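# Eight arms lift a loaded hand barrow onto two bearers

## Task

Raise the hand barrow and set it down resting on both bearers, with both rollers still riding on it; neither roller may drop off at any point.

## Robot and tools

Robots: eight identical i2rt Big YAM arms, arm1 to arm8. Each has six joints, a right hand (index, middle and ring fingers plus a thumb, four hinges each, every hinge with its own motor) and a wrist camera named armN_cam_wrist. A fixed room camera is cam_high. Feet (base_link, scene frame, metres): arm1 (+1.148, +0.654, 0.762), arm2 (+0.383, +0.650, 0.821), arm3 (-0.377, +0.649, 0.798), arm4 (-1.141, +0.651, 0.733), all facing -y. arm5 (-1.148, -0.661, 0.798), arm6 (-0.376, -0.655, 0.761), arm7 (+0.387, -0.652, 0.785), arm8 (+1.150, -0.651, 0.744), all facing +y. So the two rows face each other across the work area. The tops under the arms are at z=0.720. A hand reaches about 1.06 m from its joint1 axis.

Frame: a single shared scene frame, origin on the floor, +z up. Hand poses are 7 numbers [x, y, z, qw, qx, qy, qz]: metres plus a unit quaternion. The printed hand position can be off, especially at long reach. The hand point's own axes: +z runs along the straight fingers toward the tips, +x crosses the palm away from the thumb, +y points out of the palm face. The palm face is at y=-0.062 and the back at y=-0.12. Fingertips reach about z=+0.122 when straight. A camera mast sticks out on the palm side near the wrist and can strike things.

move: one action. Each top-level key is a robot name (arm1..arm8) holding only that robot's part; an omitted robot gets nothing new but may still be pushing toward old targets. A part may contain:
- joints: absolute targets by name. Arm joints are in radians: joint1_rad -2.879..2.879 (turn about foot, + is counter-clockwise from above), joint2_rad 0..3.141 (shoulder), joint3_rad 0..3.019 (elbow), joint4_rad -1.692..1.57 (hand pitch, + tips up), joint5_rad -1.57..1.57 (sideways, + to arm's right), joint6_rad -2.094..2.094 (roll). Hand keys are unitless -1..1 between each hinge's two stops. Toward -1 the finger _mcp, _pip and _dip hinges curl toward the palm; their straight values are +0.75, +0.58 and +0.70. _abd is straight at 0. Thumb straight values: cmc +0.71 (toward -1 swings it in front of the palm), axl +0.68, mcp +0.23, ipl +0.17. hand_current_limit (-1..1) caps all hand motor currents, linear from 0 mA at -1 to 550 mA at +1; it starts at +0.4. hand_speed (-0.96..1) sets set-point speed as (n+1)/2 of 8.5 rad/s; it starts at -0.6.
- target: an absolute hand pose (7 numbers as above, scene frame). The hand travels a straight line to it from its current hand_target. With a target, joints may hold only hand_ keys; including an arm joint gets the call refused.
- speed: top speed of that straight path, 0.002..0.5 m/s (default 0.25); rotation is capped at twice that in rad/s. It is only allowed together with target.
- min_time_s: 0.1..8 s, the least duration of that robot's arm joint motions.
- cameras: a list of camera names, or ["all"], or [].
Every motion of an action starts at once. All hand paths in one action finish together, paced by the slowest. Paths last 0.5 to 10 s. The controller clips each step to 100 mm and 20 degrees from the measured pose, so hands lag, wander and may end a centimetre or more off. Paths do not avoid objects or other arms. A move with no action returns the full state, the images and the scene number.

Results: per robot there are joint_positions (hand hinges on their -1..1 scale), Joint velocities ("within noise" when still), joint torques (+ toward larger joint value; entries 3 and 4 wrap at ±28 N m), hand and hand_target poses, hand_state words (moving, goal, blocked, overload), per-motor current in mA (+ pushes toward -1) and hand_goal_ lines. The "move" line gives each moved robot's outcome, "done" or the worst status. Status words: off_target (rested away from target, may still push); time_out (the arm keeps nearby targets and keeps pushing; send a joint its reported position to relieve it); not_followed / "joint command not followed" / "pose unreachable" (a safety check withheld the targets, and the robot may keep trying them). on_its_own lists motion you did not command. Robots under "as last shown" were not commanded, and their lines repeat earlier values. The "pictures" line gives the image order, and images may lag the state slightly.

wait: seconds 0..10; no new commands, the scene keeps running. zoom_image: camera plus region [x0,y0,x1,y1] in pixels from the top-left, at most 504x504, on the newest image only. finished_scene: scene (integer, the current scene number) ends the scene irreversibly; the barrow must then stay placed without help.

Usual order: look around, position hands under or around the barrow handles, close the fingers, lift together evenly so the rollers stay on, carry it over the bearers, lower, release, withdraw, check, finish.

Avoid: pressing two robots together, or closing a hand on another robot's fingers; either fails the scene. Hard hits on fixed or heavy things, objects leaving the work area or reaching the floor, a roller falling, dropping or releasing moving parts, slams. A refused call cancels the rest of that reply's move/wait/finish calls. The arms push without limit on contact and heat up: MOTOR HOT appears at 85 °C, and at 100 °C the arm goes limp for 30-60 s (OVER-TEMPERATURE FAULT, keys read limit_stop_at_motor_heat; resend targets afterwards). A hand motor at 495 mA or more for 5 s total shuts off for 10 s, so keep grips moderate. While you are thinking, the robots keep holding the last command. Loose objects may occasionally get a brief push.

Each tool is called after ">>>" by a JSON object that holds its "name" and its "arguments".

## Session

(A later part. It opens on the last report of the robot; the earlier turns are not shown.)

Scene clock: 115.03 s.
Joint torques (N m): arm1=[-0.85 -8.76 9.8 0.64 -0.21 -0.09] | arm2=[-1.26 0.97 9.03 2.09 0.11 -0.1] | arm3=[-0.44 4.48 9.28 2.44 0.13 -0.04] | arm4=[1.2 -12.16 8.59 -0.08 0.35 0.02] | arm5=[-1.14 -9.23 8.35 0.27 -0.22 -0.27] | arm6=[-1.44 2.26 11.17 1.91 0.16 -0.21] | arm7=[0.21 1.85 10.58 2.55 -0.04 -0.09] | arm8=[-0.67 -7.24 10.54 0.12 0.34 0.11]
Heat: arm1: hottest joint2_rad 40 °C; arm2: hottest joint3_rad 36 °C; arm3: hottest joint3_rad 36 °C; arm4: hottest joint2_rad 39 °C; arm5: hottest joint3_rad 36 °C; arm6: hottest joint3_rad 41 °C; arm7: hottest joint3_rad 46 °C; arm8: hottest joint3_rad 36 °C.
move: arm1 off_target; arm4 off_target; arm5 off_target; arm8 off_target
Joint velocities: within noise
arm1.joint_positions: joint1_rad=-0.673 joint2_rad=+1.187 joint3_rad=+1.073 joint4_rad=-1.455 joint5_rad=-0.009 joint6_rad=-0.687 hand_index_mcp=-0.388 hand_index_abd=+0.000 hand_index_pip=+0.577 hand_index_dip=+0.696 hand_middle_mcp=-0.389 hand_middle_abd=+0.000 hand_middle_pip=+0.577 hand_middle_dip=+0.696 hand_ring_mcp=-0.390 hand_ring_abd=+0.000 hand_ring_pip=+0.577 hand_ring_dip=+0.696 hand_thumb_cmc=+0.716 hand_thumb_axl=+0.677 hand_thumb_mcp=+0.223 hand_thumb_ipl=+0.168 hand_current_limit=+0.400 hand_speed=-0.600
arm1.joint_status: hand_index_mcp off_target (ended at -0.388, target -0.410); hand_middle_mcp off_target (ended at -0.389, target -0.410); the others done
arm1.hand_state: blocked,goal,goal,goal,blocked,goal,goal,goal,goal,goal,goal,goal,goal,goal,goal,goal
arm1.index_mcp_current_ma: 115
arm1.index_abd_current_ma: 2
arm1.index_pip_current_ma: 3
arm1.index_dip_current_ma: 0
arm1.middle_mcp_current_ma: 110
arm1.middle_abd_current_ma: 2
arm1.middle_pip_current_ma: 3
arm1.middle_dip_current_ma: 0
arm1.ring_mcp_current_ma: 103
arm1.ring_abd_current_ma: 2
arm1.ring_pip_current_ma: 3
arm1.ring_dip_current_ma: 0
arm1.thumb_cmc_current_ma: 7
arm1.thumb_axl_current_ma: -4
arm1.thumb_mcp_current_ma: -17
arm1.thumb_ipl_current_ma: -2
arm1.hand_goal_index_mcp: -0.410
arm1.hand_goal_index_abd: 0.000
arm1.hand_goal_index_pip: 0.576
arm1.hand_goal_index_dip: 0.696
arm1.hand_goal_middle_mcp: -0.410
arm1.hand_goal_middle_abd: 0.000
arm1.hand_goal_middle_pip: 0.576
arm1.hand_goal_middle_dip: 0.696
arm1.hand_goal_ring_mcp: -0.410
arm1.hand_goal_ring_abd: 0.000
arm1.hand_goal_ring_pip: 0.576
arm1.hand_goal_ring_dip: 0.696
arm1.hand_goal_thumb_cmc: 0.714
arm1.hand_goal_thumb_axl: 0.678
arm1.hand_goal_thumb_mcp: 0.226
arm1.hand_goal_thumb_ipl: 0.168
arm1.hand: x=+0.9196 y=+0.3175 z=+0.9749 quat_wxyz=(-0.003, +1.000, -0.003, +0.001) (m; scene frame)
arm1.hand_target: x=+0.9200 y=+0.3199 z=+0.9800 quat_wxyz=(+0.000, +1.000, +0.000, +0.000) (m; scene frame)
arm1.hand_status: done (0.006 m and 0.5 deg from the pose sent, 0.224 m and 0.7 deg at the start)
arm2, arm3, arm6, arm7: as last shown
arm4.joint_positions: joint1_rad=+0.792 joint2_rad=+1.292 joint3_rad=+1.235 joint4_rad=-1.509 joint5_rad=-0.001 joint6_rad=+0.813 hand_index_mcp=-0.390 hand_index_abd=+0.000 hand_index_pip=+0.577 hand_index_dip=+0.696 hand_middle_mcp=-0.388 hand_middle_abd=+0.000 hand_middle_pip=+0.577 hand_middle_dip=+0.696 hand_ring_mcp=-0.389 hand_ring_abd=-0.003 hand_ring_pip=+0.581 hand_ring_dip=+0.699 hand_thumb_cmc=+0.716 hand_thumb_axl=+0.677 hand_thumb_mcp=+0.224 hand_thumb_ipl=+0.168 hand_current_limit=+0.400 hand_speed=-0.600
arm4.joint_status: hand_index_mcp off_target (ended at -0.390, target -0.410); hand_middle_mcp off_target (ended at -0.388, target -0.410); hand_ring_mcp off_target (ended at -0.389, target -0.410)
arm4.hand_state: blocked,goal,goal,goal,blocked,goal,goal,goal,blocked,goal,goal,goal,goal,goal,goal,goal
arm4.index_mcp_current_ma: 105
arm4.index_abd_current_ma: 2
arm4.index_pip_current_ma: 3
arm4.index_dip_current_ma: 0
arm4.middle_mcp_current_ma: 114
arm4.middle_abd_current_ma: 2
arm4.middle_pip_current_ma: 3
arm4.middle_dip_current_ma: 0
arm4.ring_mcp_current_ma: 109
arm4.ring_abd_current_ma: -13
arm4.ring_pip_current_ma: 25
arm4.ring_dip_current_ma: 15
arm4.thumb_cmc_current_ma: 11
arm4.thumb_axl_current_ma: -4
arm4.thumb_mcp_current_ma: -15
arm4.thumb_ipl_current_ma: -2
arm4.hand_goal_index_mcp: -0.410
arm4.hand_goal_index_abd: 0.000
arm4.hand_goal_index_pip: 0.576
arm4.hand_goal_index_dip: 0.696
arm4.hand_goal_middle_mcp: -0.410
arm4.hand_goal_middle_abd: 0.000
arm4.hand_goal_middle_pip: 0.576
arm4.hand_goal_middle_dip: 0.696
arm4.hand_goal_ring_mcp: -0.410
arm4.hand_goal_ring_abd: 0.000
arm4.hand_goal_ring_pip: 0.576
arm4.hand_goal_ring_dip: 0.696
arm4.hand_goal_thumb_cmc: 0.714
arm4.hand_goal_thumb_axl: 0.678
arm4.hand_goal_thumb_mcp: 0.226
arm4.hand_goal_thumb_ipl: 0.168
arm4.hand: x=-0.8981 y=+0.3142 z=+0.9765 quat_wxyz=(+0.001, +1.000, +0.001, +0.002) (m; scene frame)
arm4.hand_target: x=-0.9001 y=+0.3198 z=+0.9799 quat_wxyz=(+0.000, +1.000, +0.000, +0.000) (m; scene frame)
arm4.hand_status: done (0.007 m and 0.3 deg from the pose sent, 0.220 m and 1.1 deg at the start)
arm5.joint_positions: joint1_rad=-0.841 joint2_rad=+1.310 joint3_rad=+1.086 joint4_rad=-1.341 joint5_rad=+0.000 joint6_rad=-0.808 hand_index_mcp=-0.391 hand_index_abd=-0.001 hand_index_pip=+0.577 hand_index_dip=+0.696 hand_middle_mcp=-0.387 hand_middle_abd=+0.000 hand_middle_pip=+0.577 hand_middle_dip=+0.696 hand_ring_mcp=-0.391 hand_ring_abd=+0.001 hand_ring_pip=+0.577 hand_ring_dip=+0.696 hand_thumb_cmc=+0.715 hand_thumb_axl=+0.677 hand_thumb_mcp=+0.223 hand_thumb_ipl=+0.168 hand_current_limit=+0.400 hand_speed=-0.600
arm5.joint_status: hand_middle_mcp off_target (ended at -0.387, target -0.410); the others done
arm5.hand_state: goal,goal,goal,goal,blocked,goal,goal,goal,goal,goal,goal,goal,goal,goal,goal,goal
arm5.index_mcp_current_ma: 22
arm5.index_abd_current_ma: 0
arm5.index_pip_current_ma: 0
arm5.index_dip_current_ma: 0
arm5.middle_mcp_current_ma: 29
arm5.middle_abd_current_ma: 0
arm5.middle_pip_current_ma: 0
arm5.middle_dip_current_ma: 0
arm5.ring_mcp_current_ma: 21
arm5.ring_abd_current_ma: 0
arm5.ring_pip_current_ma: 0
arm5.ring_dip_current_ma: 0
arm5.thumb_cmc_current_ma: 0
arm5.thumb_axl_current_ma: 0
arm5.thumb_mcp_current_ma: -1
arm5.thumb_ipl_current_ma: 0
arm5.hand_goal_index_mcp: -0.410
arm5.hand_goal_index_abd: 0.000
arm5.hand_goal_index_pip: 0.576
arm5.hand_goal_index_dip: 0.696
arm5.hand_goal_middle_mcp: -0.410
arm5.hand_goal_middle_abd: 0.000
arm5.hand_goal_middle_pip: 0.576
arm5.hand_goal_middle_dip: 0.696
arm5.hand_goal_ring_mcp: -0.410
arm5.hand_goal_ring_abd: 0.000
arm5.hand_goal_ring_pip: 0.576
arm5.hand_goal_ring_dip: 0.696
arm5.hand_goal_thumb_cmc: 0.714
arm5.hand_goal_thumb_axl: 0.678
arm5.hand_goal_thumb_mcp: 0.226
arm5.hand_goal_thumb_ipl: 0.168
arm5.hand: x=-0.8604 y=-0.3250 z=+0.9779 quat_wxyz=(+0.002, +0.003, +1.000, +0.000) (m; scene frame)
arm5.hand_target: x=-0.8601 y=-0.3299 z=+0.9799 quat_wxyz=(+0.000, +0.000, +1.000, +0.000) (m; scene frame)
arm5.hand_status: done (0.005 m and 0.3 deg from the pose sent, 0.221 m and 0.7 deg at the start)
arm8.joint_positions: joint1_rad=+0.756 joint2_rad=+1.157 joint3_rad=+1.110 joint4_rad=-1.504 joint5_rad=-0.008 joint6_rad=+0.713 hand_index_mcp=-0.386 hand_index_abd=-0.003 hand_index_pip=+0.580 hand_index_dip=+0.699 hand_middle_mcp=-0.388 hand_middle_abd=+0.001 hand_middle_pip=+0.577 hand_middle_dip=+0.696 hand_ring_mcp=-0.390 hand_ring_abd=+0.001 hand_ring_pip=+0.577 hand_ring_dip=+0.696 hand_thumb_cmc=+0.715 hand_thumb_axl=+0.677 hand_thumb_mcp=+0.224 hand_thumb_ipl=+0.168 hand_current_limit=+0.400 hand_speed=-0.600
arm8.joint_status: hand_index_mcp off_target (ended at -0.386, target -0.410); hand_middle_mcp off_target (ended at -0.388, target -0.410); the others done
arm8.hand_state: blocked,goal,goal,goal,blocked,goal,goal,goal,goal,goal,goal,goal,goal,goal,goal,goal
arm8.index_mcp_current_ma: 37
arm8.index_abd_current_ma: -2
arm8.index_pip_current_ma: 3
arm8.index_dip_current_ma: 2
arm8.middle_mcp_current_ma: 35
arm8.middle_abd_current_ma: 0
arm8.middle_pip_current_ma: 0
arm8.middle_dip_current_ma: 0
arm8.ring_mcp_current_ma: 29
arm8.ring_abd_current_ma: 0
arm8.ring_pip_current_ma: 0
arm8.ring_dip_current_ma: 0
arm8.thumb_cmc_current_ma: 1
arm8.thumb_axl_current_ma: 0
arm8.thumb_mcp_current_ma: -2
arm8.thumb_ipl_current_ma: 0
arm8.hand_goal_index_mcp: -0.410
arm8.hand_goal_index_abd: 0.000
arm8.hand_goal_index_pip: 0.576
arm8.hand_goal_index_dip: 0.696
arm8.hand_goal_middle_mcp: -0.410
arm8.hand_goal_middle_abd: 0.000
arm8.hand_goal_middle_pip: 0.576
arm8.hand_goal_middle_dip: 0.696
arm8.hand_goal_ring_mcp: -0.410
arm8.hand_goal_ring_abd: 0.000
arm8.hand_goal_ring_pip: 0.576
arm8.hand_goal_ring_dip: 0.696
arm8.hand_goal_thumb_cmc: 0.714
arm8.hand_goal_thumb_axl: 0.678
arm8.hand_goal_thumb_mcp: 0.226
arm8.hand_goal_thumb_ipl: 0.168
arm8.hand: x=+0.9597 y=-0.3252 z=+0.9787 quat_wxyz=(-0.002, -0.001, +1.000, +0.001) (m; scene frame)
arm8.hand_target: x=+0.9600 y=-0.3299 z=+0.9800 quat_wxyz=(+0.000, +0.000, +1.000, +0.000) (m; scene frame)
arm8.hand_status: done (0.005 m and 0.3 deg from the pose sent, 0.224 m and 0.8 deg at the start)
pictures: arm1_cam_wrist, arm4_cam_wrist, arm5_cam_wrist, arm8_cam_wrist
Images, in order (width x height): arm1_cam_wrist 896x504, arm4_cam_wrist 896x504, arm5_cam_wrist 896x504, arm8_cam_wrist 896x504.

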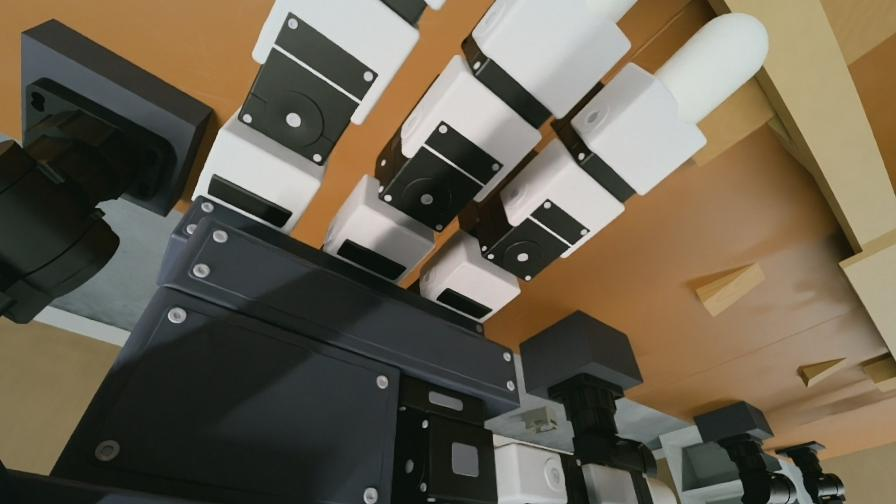

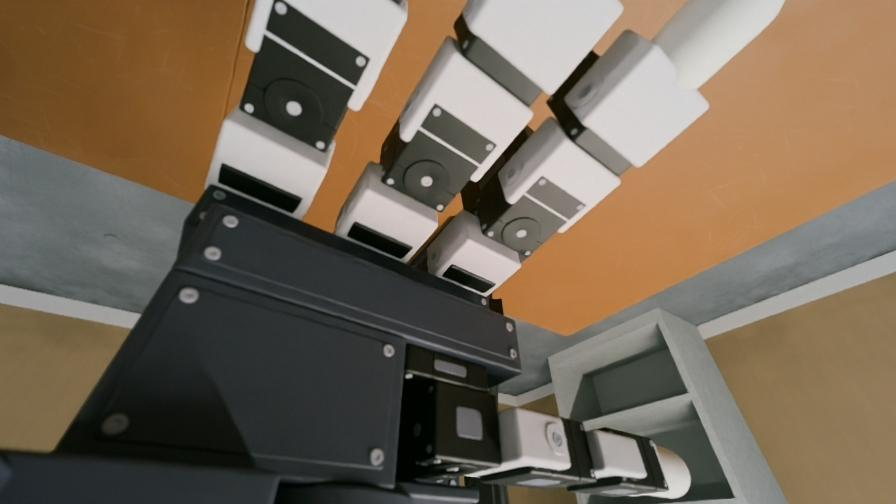

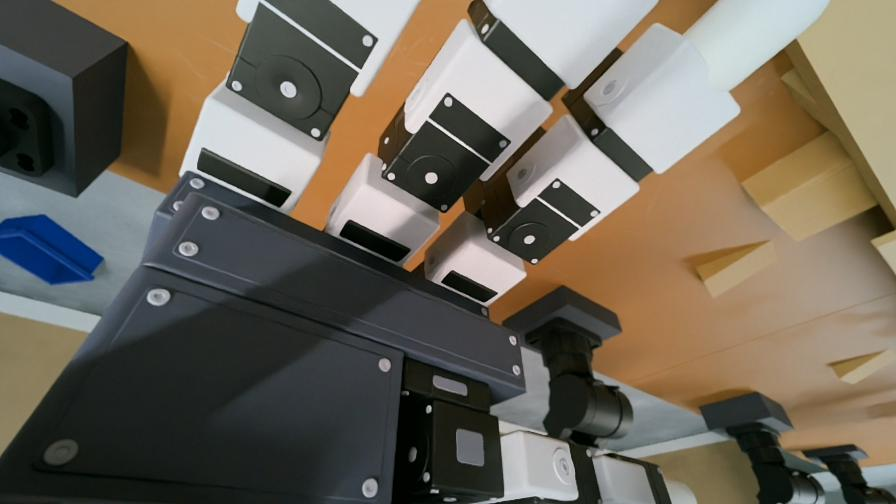

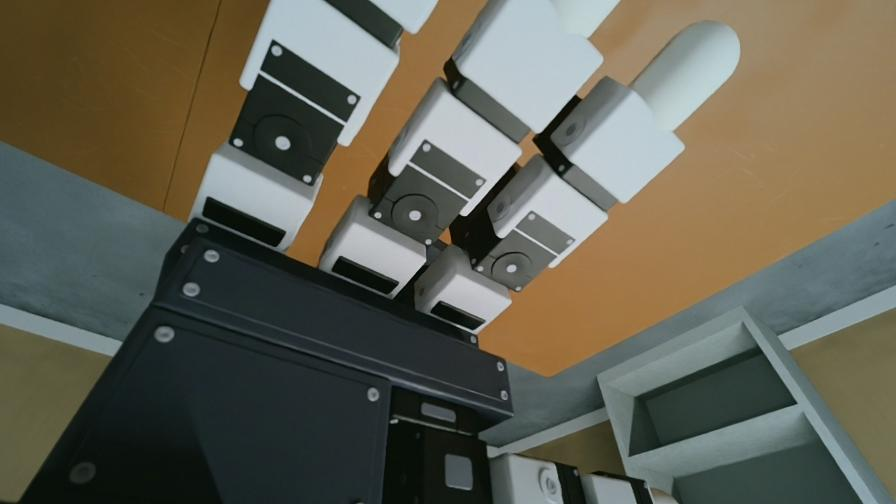

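>>> {"name": "move", "arguments": {"arm1": {"target": [0.92, 0.32, 0.80, 0, 1, 0, 0], "speed": 0.15}, "arm8": {"target": [0.96, -0.33, 0.80, 0, 0, 1, 0], "speed": 0.15}, "arm4": {"target": [-0.90, 0.32, 0.80, 0, 1, 0, 0], "speed": 0.15}, "arm5": {"target": [-0.86, -0.33, 0.80, 0, 0, 1, 0], "speed": 0.15}, "cameras": ["arm1_cam_wrist", "arm8_cam_wrist", "arm4_cam_wrist", "arm5_cam_wrist", "cam_high"]}}

Scene clock: 128.77 s.
Joint torques (N m): arm1=[-0.26 -7.59 8.29 1.29 -0.19 -0.03] | arm2=[-1.26 0.85 9.05 2.07 0.11 -0.11] | arm3=[-0.56 4.48 9.18 2.35 0.11 0.01] | arm4=[0.91 -10.17 7.72 1.18 0.35 0.01] | arm5=[-1.08 -9.11 6.54 1.09 -0.21 -0.25] | arm6=[-1.49 2.2 11.17 1.91 0.16 -0.21] | arm7=[0.15 1.9 10.56 2.54 -0.03 -0.1] | arm8=[-0.62 -6.07 9.14 0.9 0.33 0.15]
Heat: arm1: hottest joint2_rad 40 °C; arm2: hottest joint3_rad 36 °C; arm3: hottest joint3_rad 36 °C; arm4: hottest joint2_rad 39 °C; arm5: hottest joint3_rad 36 °C; arm6: hottest joint3_rad 41 °C; arm7: hottest joint3_rad 47 °C; arm8: hottest joint3_rad 36 °C.
move: arm1 done; arm4 done; arm5 done; arm8 done
Joint velocities: within noise
arm1.joint_positions: joint1_rad=-0.673 joint2_rad=+1.355 joint3_rad=+0.728 joint4_rad=-0.936 joint5_rad=-0.009 joint6_rad=-0.687 hand_index_mcp=-0.388 hand_index_abd=+0.000 hand_index_pip=+0.577 hand_index_dip=+0.696 hand_middle_mcp=-0.389 hand_middle_abd=+0.000 hand_middle_pip=+0.577 hand_middle_dip=+0.696 hand_ring_mcp=-0.390 hand_ring_abd=+0.000 hand_ring_pip=+0.577 hand_ring_dip=+0.696 hand_thumb_cmc=+0.716 hand_thumb_axl=+0.677 hand_thumb_mcp=+0.223 hand_thumb_ipl=+0.168 hand_current_limit=+0.400 hand_speed=-0.600
arm1.joint_status: not commanded
arm1.hand_state: blocked,goal,goal,goal,blocked,goal,goal,goal,goal,goal,goal,goal,goal,goal,goal,goal
arm1.index_mcp_current_ma: 114
arm1.index_abd_current_ma: 2
arm1.index_pip_current_ma: 3
arm1.index_dip_current_ma: 0
arm1.middle_mcp_current_ma: 110
arm1.middle_abd_current_ma: 2
arm1.middle_pip_current_ma: 3
arm1.middle_dip_current_ma: 0
arm1.ring_mcp_current_ma: 102
arm1.ring_abd_current_ma: 2
arm1.ring_pip_current_ma: 3
arm1.ring_dip_current_ma: 0
arm1.thumb_cmc_current_ma: 7
arm1.thumb_axl_current_ma: -4
arm1.thumb_mcp_current_ma: -17
arm1.thumb_ipl_current_ma: -2
arm1.hand_goal_index_mcp: -0.410
arm1.hand_goal_index_abd: 0.000
arm1.hand_goal_index_pip: 0.576
arm1.hand_goal_index_dip: 0.696
arm1.hand_goal_middle_mcp: -0.410
arm1.hand_goal_middle_abd: 0.000
arm1.hand_goal_middle_pip: 0.576
arm1.hand_goal_middle_dip: 0.696
arm1.hand_goal_ring_mcp: -0.410
arm1.hand_goal_ring_abd: 0.000
arm1.hand_goal_ring_pip: 0.576
arm1.hand_goal_ring_dip: 0.696
arm1.hand_goal_thumb_cmc: 0.714
arm1.hand_goal_thumb_axl: 0.678
arm1.hand_goal_thumb_mcp: 0.226
arm1.hand_goal_thumb_ipl: 0.168
arm1.hand: x=+0.9219 y=+0.3231 z=+0.8027 quat_wxyz=(-0.001, +1.000, -0.003, -0.001) (m; scene frame)
arm1.hand_target: x=+0.9201 y=+0.3201 z=+0.8000 quat_wxyz=(+0.000, +1.000, +0.000, +0.000) (m; scene frame)
arm1.hand_status: done (0.005 m and 0.3 deg from the pose sent, 0.175 m and 0.6 deg at the start)
arm2, arm3, arm6, arm7: as last shown
arm4.joint_positions: joint1_rad=+0.793 joint2_rad=+1.408 joint3_rad=+0.874 joint4_rad=-1.034 joint5_rad=-0.001 joint6_rad=+0.813 hand_index_mcp=-0.390 hand_index_abd=+0.000 hand_index_pip=+0.577 hand_index_dip=+0.696 hand_middle_mcp=-0.388 hand_middle_abd=+0.000 hand_middle_pip=+0.577 hand_middle_dip=+0.696 hand_ring_mcp=-0.389 hand_ring_abd=-0.003 hand_ring_pip=+0.581 hand_ring_dip=+0.699 hand_thumb_cmc=+0.716 hand_thumb_axl=+0.677 hand_thumb_mcp=+0.224 hand_thumb_ipl=+0.168 hand_current_limit=+0.400 hand_speed=-0.600
arm4.joint_status: not commanded
arm4.hand_state: goal,goal,goal,goal,blocked,goal,goal,goal,blocked,goal,goal,goal,goal,goal,goal,goal
arm4.index_mcp_current_ma: 103
arm4.index_abd_current_ma: 2
arm4.index_pip_current_ma: 3
arm4.index_dip_current_ma: 0
arm4.middle_mcp_current_ma: 112
arm4.middle_abd_current_ma: 2
arm4.middle_pip_current_ma: 3
arm4.middle_dip_current_ma: 0
arm4.ring_mcp_current_ma: 107
arm4.ring_abd_current_ma: -13
arm4.ring_pip_current_ma: 25
arm4.ring_dip_current_ma: 15
arm4.thumb_cmc_current_ma: 11
arm4.thumb_axl_current_ma: -4
arm4.thumb_mcp_current_ma: -15
arm4.thumb_ipl_current_ma: -2
arm4.hand_goal_index_mcp: -0.410
arm4.hand_goal_index_abd: 0.000
arm4.hand_goal_index_pip: 0.576
arm4.hand_goal_index_dip: 0.696
arm4.hand_goal_middle_mcp: -0.410
arm4.hand_goal_middle_abd: 0.000
arm4.hand_goal_middle_pip: 0.576
arm4.hand_goal_middle_dip: 0.696
arm4.hand_goal_ring_mcp: -0.410
arm4.hand_goal_ring_abd: 0.000
arm4.hand_goal_ring_pip: 0.576
arm4.hand_goal_ring_dip: 0.696
arm4.hand_goal_thumb_cmc: 0.714
arm4.hand_goal_thumb_axl: 0.678
arm4.hand_goal_thumb_mcp: 0.226
arm4.hand_goal_thumb_ipl: 0.168
arm4.hand: x=-0.9042 y=+0.3203 z=+0.8060 quat_wxyz=(+0.000, +1.000, +0.000, +0.002) (m; scene frame)
arm4.hand_target: x=-0.9001 y=+0.3200 z=+0.8001 quat_wxyz=(+0.000, +1.000, +0.000, +0.000) (m; scene frame)
arm4.hand_status: done (0.007 m and 0.2 deg from the pose sent, 0.177 m and 0.3 deg at the start)
arm5.joint_positions: joint1_rad=-0.841 joint2_rad=+1.539 joint3_rad=+0.798 joint4_rad=-0.831 joint5_rad=-0.001 joint6_rad=-0.808 hand_index_mcp=-0.391 hand_index_abd=-0.001 hand_index_pip=+0.577 hand_index_dip=+0.696 hand_middle_mcp=-0.387 hand_middle_abd=+0.000 hand_middle_pip=+0.577 hand_middle_dip=+0.696 hand_ring_mcp=-0.392 hand_ring_abd=+0.001 hand_ring_pip=+0.577 hand_ring_dip=+0.696 hand_thumb_cmc=+0.715 hand_thumb_axl=+0.677 hand_thumb_mcp=+0.223 hand_thumb_ipl=+0.168 hand_current_limit=+0.400 hand_speed=-0.600
arm5.joint_status: not commanded
arm5.hand_state: goal,goal,goal,goal,blocked,goal,goal,goal,goal,goal,goal,goal,goal,goal,goal,goal
arm5.index_mcp_current_ma: 21
arm5.index_abd_current_ma: 0
arm5.index_pip_current_ma: 0
arm5.index_dip_current_ma: 0
arm5.middle_mcp_current_ma: 29
arm5.middle_abd_current_ma: 0
arm5.middle_pip_current_ma: 0
arm5.middle_dip_current_ma: 0
arm5.ring_mcp_current_ma: 20
arm5.ring_abd_current_ma: 0
arm5.ring_pip_current_ma: 0
arm5.ring_dip_current_ma: 0
arm5.thumb_cmc_current_ma: 0
arm5.thumb_axl_current_ma: 0
arm5.thumb_mcp_current_ma: -1
arm5.thumb_ipl_current_ma: 0
arm5.hand_goal_index_mcp: -0.410
arm5.hand_goal_index_abd: 0.000
arm5.hand_goal_index_pip: 0.576
arm5.hand_goal_index_dip: 0.696
arm5.hand_goal_middle_mcp: -0.410
arm5.hand_goal_middle_abd: 0.000
arm5.hand_goal_middle_pip: 0.576
arm5.hand_goal_middle_dip: 0.696
arm5.hand_goal_ring_mcp: -0.410
arm5.hand_goal_ring_abd: 0.000
arm5.hand_goal_ring_pip: 0.576
arm5.hand_goal_ring_dip: 0.696
arm5.hand_goal_thumb_cmc: 0.714
arm5.hand_goal_thumb_axl: 0.678
arm5.hand_goal_thumb_mcp: 0.226
arm5.hand_goal_thumb_ipl: 0.168
arm5.hand: x=-0.8639 y=-0.3289 z=+0.8020 quat_wxyz=(-0.001, +0.002, +1.000, -0.002) (m; scene frame)
arm5.hand_target: x=-0.8600 y=-0.3299 z=+0.8001 quat_wxyz=(+0.000, +0.000, +1.000, +0.000) (m; scene frame)
arm5.hand_status: done (0.005 m and 0.4 deg from the pose sent, 0.178 m and 0.3 deg at the start)
arm8.joint_positions: joint1_rad=+0.759 joint2_rad=+1.300 joint3_rad=+0.743 joint4_rad=-0.999 joint5_rad=-0.008 joint6_rad=+0.718 hand_index_mcp=-0.387 hand_index_abd=-0.003 hand_index_pip=+0.580 hand_index_dip=+0.699 hand_middle_mcp=-0.388 hand_middle_abd=+0.001 hand_middle_pip=+0.577 hand_middle_dip=+0.696 hand_ring_mcp=-0.391 hand_ring_abd=+0.001 hand_ring_pip=+0.577 hand_ring_dip=+0.696 hand_thumb_cmc=+0.715 hand_thumb_axl=+0.677 hand_thumb_mcp=+0.224 hand_thumb_ipl=+0.168 hand_current_limit=+0.400 hand_speed=-0.600
arm8.joint_status: not commanded
arm8.hand_state: blocked,goal,goal,goal,blocked,goal,goal,goal,goal,goal,goal,goal,goal,goal,goal,goal
arm8.index_mcp_current_ma: 36
arm8.index_abd_current_ma: -2
arm8.index_pip_current_ma: 3
arm8.index_dip_current_ma: 2
arm8.middle_mcp_current_ma: 34
arm8.middle_abd_current_ma: 0
arm8.middle_pip_current_ma: 0
arm8.middle_dip_current_ma: 0
arm8.ring_mcp_current_ma: 28
arm8.ring_abd_current_ma: 0
arm8.ring_pip_current_ma: 0
arm8.ring_dip_current_ma: 0
arm8.thumb_cmc_current_ma: 1
arm8.thumb_axl_current_ma: 0
arm8.thumb_mcp_current_ma: -2
arm8.thumb_ipl_current_ma: 0
arm8.hand_goal_index_mcp: -0.410
arm8.hand_goal_index_abd: 0.000
arm8.hand_goal_index_pip: 0.576
arm8.hand_goal_index_dip: 0.696
arm8.hand_goal_middle_mcp: -0.410
arm8.hand_goal_middle_abd: 0.000
arm8.hand_goal_middle_pip: 0.576
arm8.hand_goal_middle_dip: 0.696
arm8.hand_goal_ring_mcp: -0.410
arm8.hand_goal_ring_abd: 0.000
arm8.hand_goal_ring_pip: 0.576
arm8.hand_goal_ring_dip: 0.696
arm8.hand_goal_thumb_cmc: 0.714
arm8.hand_goal_thumb_axl: 0.678
arm8.hand_goal_thumb_mcp: 0.226
arm8.hand_goal_thumb_ipl: 0.168
arm8.hand: x=+0.9644 y=-0.3301 z=+0.8035 quat_wxyz=(-0.001, +0.000, +1.000, -0.001) (m; scene frame)
arm8.hand_target: x=+0.9601 y=-0.3302 z=+0.8000 quat_wxyz=(+0.000, +0.000, +1.000, +0.000) (m; scene frame)
arm8.hand_status: done (0.006 m and 0.1 deg from the pose sent, 0.179 m and 0.3 deg at the start)
pictures: arm1_cam_wrist, arm4_cam_wrist, arm5_cam_wrist, arm8_cam_wrist, cam_high
Images, in order (width x height): arm1_cam_wrist 896x504, arm4_cam_wrist 896x504, arm5_cam_wrist 896x504, arm8_cam_wrist 896x504, cam_high 896x504.

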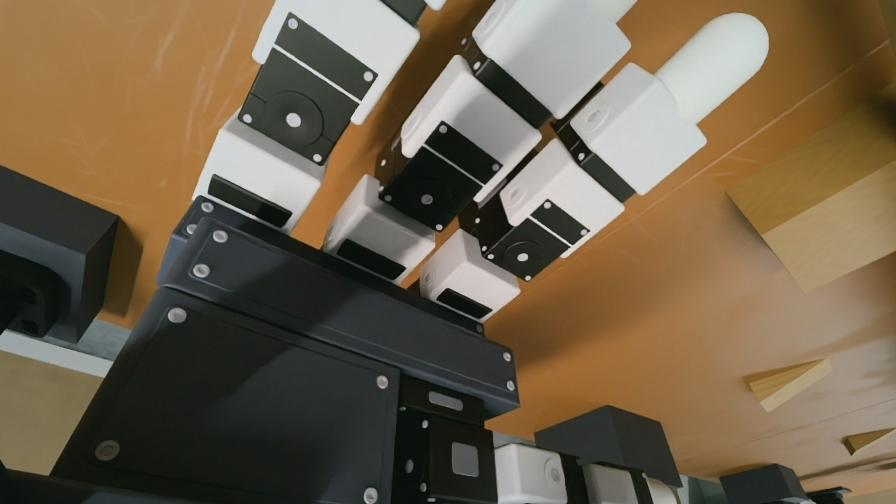

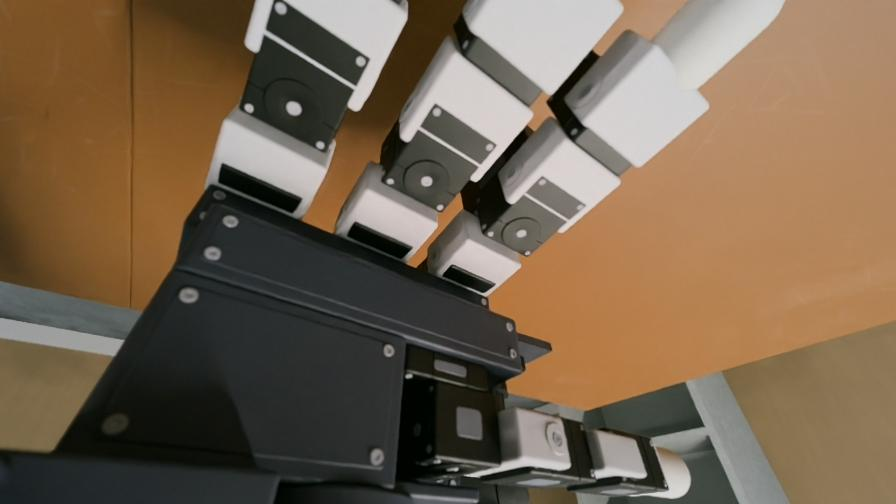

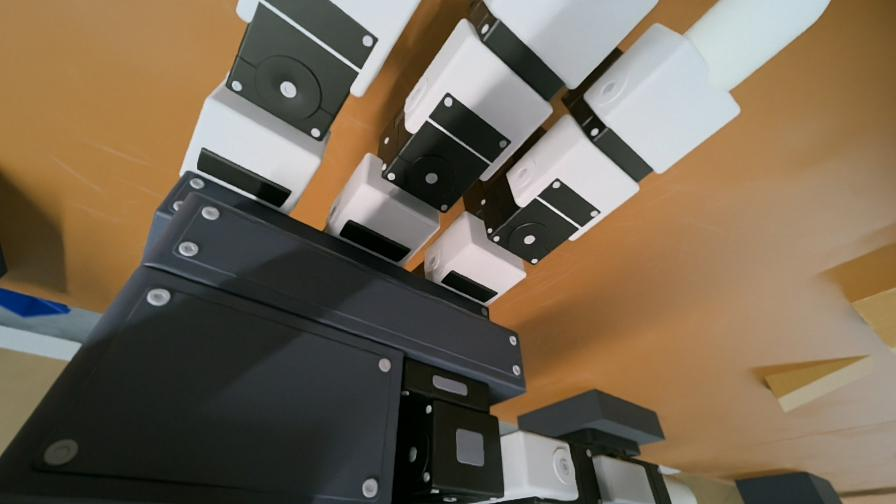

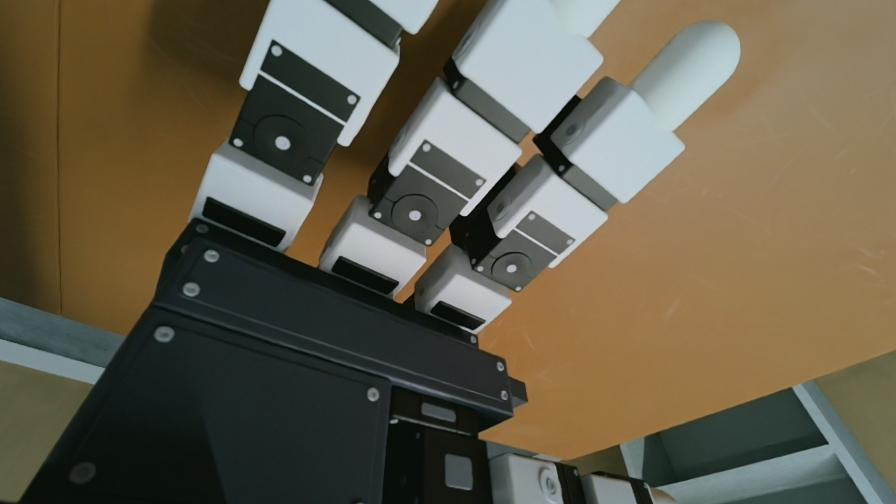

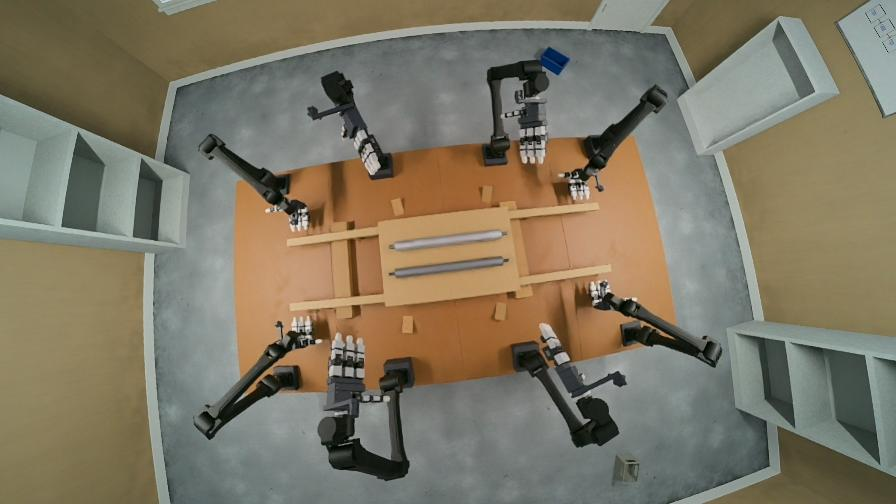

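>>> {"name": "move", "arguments": {"arm1": {"target": [0.92, 0.32, 0.748, 0, 1, 0, 0], "speed": 0.08}, "arm8": {"target": [0.96, -0.33, 0.752, 0, 0, 1, 0], "speed": 0.08}, "arm4": {"target": [-0.90, 0.32, 0.752, 0, 1, 0, 0], "speed": 0.08}, "arm5": {"target": [-0.86, -0.33, 0.750, 0, 0, 1, 0], "speed": 0.08}, "cameras": ["arm1_cam_wrist", "arm5_cam_wrist"]}}

Scene clock: 130.63 s.
Joint torques (N m): arm1=[-0.26 -8.06 7.1 1.35 -0.21 -0.01] | arm2=[-1.2 0.91 9.05 2.1 0.11 -0.1] | arm3=[-0.62 4.25 9.18 2.43 0.13 -0.01] | arm4=[1.14 -10.34 6.74 1.09 0.32 0.01] | arm5=[-1.03 -9.58 5.42 1.13 -0.21 -0.24] | arm6=[-1.49 2.32 11.15 1.91 0.17 -0.21] | arm7=[0.15 1.85 10.55 2.55 -0.04 -0.09] | arm8=[-0.56 -6.48 7.95 0.94 0.33 0.15]
Heat: arm1: hottest joint2_rad 40 °C; arm2: hottest joint3_rad 36 °C; arm3: hottest joint3_rad 37 °C; arm4: hottest joint2_rad 39 °C; arm5: hottest joint3_rad 35 °C; arm6: hottest joint3_rad 41 °C; arm7: hottest joint3_rad 47 °C; arm8: hottest joint3_rad 36 °C.
move: arm1 done; arm4 done; arm5 done; arm8 done
Joint velocities: within noise
arm1.joint_positions: joint1_rad=-0.673 joint2_rad=+1.470 joint3_rad=+0.672 joint4_rad=-0.760 joint5_rad=-0.009 joint6_rad=-0.687 hand_index_mcp=-0.388 hand_index_abd=+0.000 hand_index_pip=+0.577 hand_index_dip=+0.696 hand_middle_mcp=-0.389 hand_middle_abd=+0.000 hand_middle_pip=+0.577 hand_middle_dip=+0.696 hand_ring_mcp=-0.390 hand_ring_abd=+0.000 hand_ring_pip=+0.577 hand_ring_dip=+0.696 hand_thumb_cmc=+0.716 hand_thumb_axl=+0.677 hand_thumb_mcp=+0.223 hand_thumb_ipl=+0.168 hand_current_limit=+0.400 hand_speed=-0.600
arm1.joint_status: not commanded
arm1.hand_state: blocked,goal,goal,goal,blocked,goal,goal,goal,goal,goal,goal,goal,goal,goal,goal,goal
arm1.index_mcp_current_ma: 114
arm1.index_abd_current_ma: 2
arm1.index_pip_current_ma: 3
arm1.index_dip_current_ma: 0
arm1.middle_mcp_current_ma: 110
arm1.middle_abd_current_ma: 2
arm1.middle_pip_current_ma: 3
arm1.middle_dip_current_ma: 0
arm1.ring_mcp_current_ma: 102
arm1.ring_abd_current_ma: 2
arm1.ring_pip_current_ma: 3
arm1.ring_dip_current_ma: 0
arm1.thumb_cmc_current_ma: 7
arm1.thumb_axl_current_ma: -4
arm1.thumb_mcp_current_ma: -17
arm1.thumb_ipl_current_ma: -2
arm1.hand_goal_index_mcp: -0.410
arm1.hand_goal_index_abd: 0.000
arm1.hand_goal_index_pip: 0.576
arm1.hand_goal_index_dip: 0.696
arm1.hand_goal_middle_mcp: -0.410
arm1.hand_goal_middle_abd: 0.000
arm1.hand_goal_middle_pip: 0.576
arm1.hand_goal_middle_dip: 0.696
arm1.hand_goal_ring_mcp: -0.410
arm1.hand_goal_ring_abd: 0.000
arm1.hand_goal_ring_pip: 0.576
arm1.hand_goal_ring_dip: 0.696
arm1.hand_goal_thumb_cmc: 0.714
arm1.hand_goal_thumb_axl: 0.678
arm1.hand_goal_thumb_mcp: 0.226
arm1.hand_goal_thumb_ipl: 0.168
arm1.hand: x=+0.9200 y=+0.3216 z=+0.7528 quat_wxyz=(+0.001, +1.000, -0.003, -0.002) (m; scene frame)
arm1.hand_target: x=+0.9201 y=+0.3201 z=+0.7480 quat_wxyz=(+0.000, +1.000, +0.000, +0.000) (m; scene frame)
arm1.hand_status: done (0.005 m and 0.4 deg from the pose sent, 0.055 m and 0.3 deg at the start)
arm2, arm3, arm6, arm7: as last shown
arm4.joint_positions: joint1_rad=+0.793 joint2_rad=+1.491 joint3_rad=+0.814 joint4_rad=-0.888 joint5_rad=-0.001 joint6_rad=+0.813 hand_index_mcp=-0.390 hand_index_abd=+0.000 hand_index_pip=+0.577 hand_index_dip=+0.696 hand_middle_mcp=-0.388 hand_middle_abd=+0.000 hand_middle_pip=+0.577 hand_middle_dip=+0.696 hand_ring_mcp=-0.389 hand_ring_abd=-0.003 hand_ring_pip=+0.581 hand_ring_dip=+0.699 hand_thumb_cmc=+0.716 hand_thumb_axl=+0.677 hand_thumb_mcp=+0.224 hand_thumb_ipl=+0.168 hand_current_limit=+0.400 hand_speed=-0.600
arm4.joint_status: not commanded
arm4.hand_state: goal,goal,goal,goal,blocked,goal,goal,goal,blocked,goal,goal,goal,goal,goal,goal,goal
arm4.index_mcp_current_ma: 103
arm4.index_abd_current_ma: 2
arm4.index_pip_current_ma: 3
arm4.index_dip_current_ma: 0
arm4.middle_mcp_current_ma: 112
arm4.middle_abd_current_ma: 2
arm4.middle_pip_current_ma: 3
arm4.middle_dip_current_ma: 0
arm4.ring_mcp_current_ma: 107
arm4.ring_abd_current_ma: -13
arm4.ring_pip_current_ma: 25
arm4.ring_dip_current_ma: 15
arm4.thumb_cmc_current_ma: 11
arm4.thumb_axl_current_ma: -4
arm4.thumb_mcp_current_ma: -15
arm4.thumb_ipl_current_ma: -2
arm4.hand_goal_index_mcp: -0.410
arm4.hand_goal_index_abd: 0.000
arm4.hand_goal_index_pip: 0.576
arm4.hand_goal_index_dip: 0.696
arm4.hand_goal_middle_mcp: -0.410
arm4.hand_goal_middle_abd: 0.000
arm4.hand_goal_middle_pip: 0.576
arm4.hand_goal_middle_dip: 0.696
arm4.hand_goal_ring_mcp: -0.410
arm4.hand_goal_ring_abd: 0.000
arm4.hand_goal_ring_pip: 0.576
arm4.hand_goal_ring_dip: 0.696
arm4.hand_goal_thumb_cmc: 0.714
arm4.hand_goal_thumb_axl: 0.678
arm4.hand_goal_thumb_mcp: 0.226
arm4.hand_goal_thumb_ipl: 0.168
arm4.hand: x=-0.9027 y=+0.3191 z=+0.7596 quat_wxyz=(+0.001, +1.000, +0.000, +0.003) (m; scene frame)
arm4.hand_target: x=-0.9002 y=+0.3202 z=+0.7520 quat_wxyz=(+0.000, +1.000, +0.000, +0.000) (m; scene frame)
arm4.hand_status: done (0.008 m and 0.4 deg from the pose sent, 0.054 m and 0.2 deg at the start)
arm5.joint_positions: joint1_rad=-0.841 joint2_rad=+1.653 joint3_rad=+0.761 joint4_rad=-0.675 joint5_rad=-0.001 joint6_rad=-0.808 hand_index_mcp=-0.391 hand_index_abd=-0.001 hand_index_pip=+0.577 hand_index_dip=+0.696 hand_middle_mcp=-0.387 hand_middle_abd=+0.000 hand_middle_pip=+0.577 hand_middle_dip=+0.696 hand_ring_mcp=-0.392 hand_ring_abd=+0.001 hand_ring_pip=+0.577 hand_ring_dip=+0.696 hand_thumb_cmc=+0.715 hand_thumb_axl=+0.677 hand_thumb_mcp=+0.223 hand_thumb_ipl=+0.168 hand_current_limit=+0.400 hand_speed=-0.600
arm5.joint_status: not commanded
arm5.hand_state: goal,goal,goal,goal,blocked,goal,goal,goal,goal,goal,goal,goal,goal,goal,goal,goal
arm5.index_mcp_current_ma: 21
arm5.index_abd_current_ma: 0
arm5.index_pip_current_ma: 0
arm5.index_dip_current_ma: 0
arm5.middle_mcp_current_ma: 29
arm5.middle_abd_current_ma: 0
arm5.middle_pip_current_ma: 0
arm5.middle_dip_current_ma: 0
arm5.ring_mcp_current_ma: 20
arm5.ring_abd_current_ma: 0
arm5.ring_pip_current_ma: 0
arm5.ring_dip_current_ma: 0
arm5.thumb_cmc_current_ma: 0
arm5.thumb_axl_current_ma: 0
arm5.thumb_mcp_current_ma: -1
arm5.thumb_ipl_current_ma: 0
arm5.hand_goal_index_mcp: -0.410
arm5.hand_goal_index_abd: 0.000
arm5.hand_goal_index_pip: 0.576
arm5.hand_goal_index_dip: 0.696
arm5.hand_goal_middle_mcp: -0.410
arm5.hand_goal_middle_abd: 0.000
arm5.hand_goal_middle_pip: 0.576
arm5.hand_goal_middle_dip: 0.696
arm5.hand_goal_ring_mcp: -0.410
arm5.hand_goal_ring_abd: 0.000
arm5.hand_goal_ring_pip: 0.576
arm5.hand_goal_ring_dip: 0.696
arm5.hand_goal_thumb_cmc: 0.714
arm5.hand_goal_thumb_axl: 0.678
arm5.hand_goal_thumb_mcp: 0.226
arm5.hand_goal_thumb_ipl: 0.168
arm5.hand: x=-0.8623 y=-0.3276 z=+0.7539 quat_wxyz=(+0.001, +0.002, +1.000, -0.001) (m; scene frame)
arm5.hand_target: x=-0.8602 y=-0.3300 z=+0.7500 quat_wxyz=(+0.000, +0.000, +1.000, +0.000) (m; scene frame)
arm5.hand_status: done (0.005 m and 0.3 deg from the pose sent, 0.052 m and 0.4 deg at the start)
arm8.joint_positions: joint1_rad=+0.759 joint2_rad=+1.397 joint3_rad=+0.683 joint4_rad=-0.838 joint5_rad=-0.008 joint6_rad=+0.719 hand_index_mcp=-0.387 hand_index_abd=-0.003 hand_index_pip=+0.580 hand_index_dip=+0.699 hand_middle_mcp=-0.388 hand_middle_abd=+0.001 hand_middle_pip=+0.577 hand_middle_dip=+0.696 hand_ring_mcp=-0.391 hand_ring_abd=+0.001 hand_ring_pip=+0.577 hand_ring_dip=+0.696 hand_thumb_cmc=+0.715 hand_thumb_axl=+0.677 hand_thumb_mcp=+0.224 hand_thumb_ipl=+0.168 hand_current_limit=+0.400 hand_speed=-0.600
arm8.joint_status: not commanded
arm8.hand_state: blocked,goal,goal,goal,blocked,goal,goal,goal,goal,goal,goal,goal,goal,goal,goal,goal
arm8.index_mcp_current_ma: 36
arm8.index_abd_current_ma: -2
arm8.index_pip_current_ma: 3
arm8.index_dip_current_ma: 2
arm8.middle_mcp_current_ma: 34
arm8.middle_abd_current_ma: 0
arm8.middle_pip_current_ma: 0
arm8.middle_dip_current_ma: 0
arm8.ring_mcp_current_ma: 28
arm8.ring_abd_current_ma: 0
arm8.ring_pip_current_ma: 0
arm8.ring_dip_current_ma: 0
arm8.thumb_cmc_current_ma: 1
arm8.thumb_axl_current_ma: 0
arm8.thumb_mcp_current_ma: -2
arm8.thumb_ipl_current_ma: 0
arm8.hand_goal_index_mcp: -0.410
arm8.hand_goal_index_abd: 0.000
arm8.hand_goal_index_pip: 0.576
arm8.hand_goal_index_dip: 0.696
arm8.hand_goal_middle_mcp: -0.410
arm8.hand_goal_middle_abd: 0.000
arm8.hand_goal_middle_pip: 0.576
arm8.hand_goal_middle_dip: 0.696
arm8.hand_goal_ring_mcp: -0.410
arm8.hand_goal_ring_abd: 0.000
arm8.hand_goal_ring_pip: 0.576
arm8.hand_goal_ring_dip: 0.696
arm8.hand_goal_thumb_cmc: 0.714
arm8.hand_goal_thumb_axl: 0.678
arm8.hand_goal_thumb_mcp: 0.226
arm8.hand_goal_thumb_ipl: 0.168
arm8.hand: x=+0.9631 y=-0.3284 z=+0.7571 quat_wxyz=(-0.002, +0.000, +1.000, +0.001) (m; scene frame)
arm8.hand_target: x=+0.9601 y=-0.3300 z=+0.7521 quat_wxyz=(+0.000, +0.000, +1.000, +0.000) (m; scene frame)
arm8.hand_status: done (0.006 m and 0.3 deg from the pose sent, 0.052 m and 0.1 deg at the start)
pictures: arm1_cam_wrist, arm5_cam_wrist
Images, in order (width x height): arm1_cam_wrist 896x504, arm5_cam_wrist 896x504.

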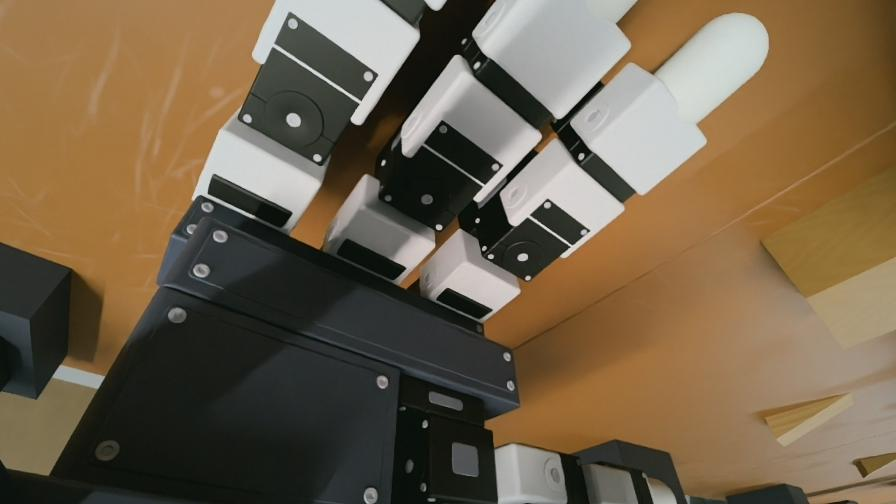

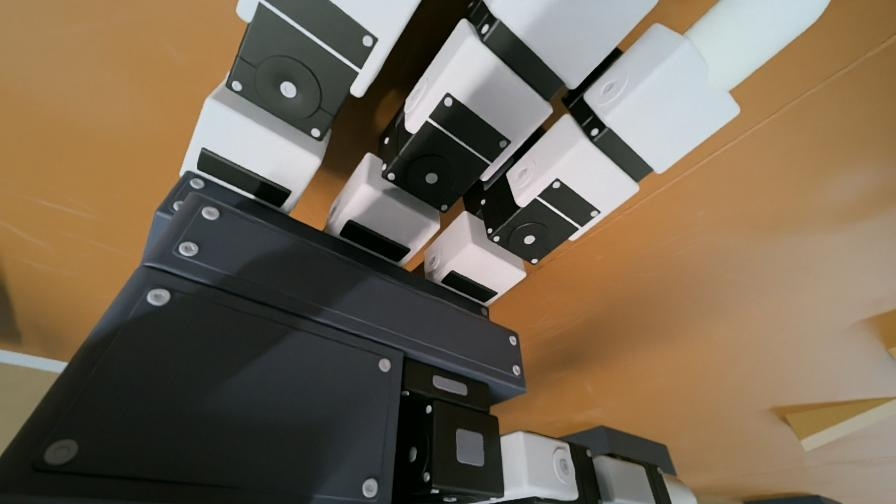

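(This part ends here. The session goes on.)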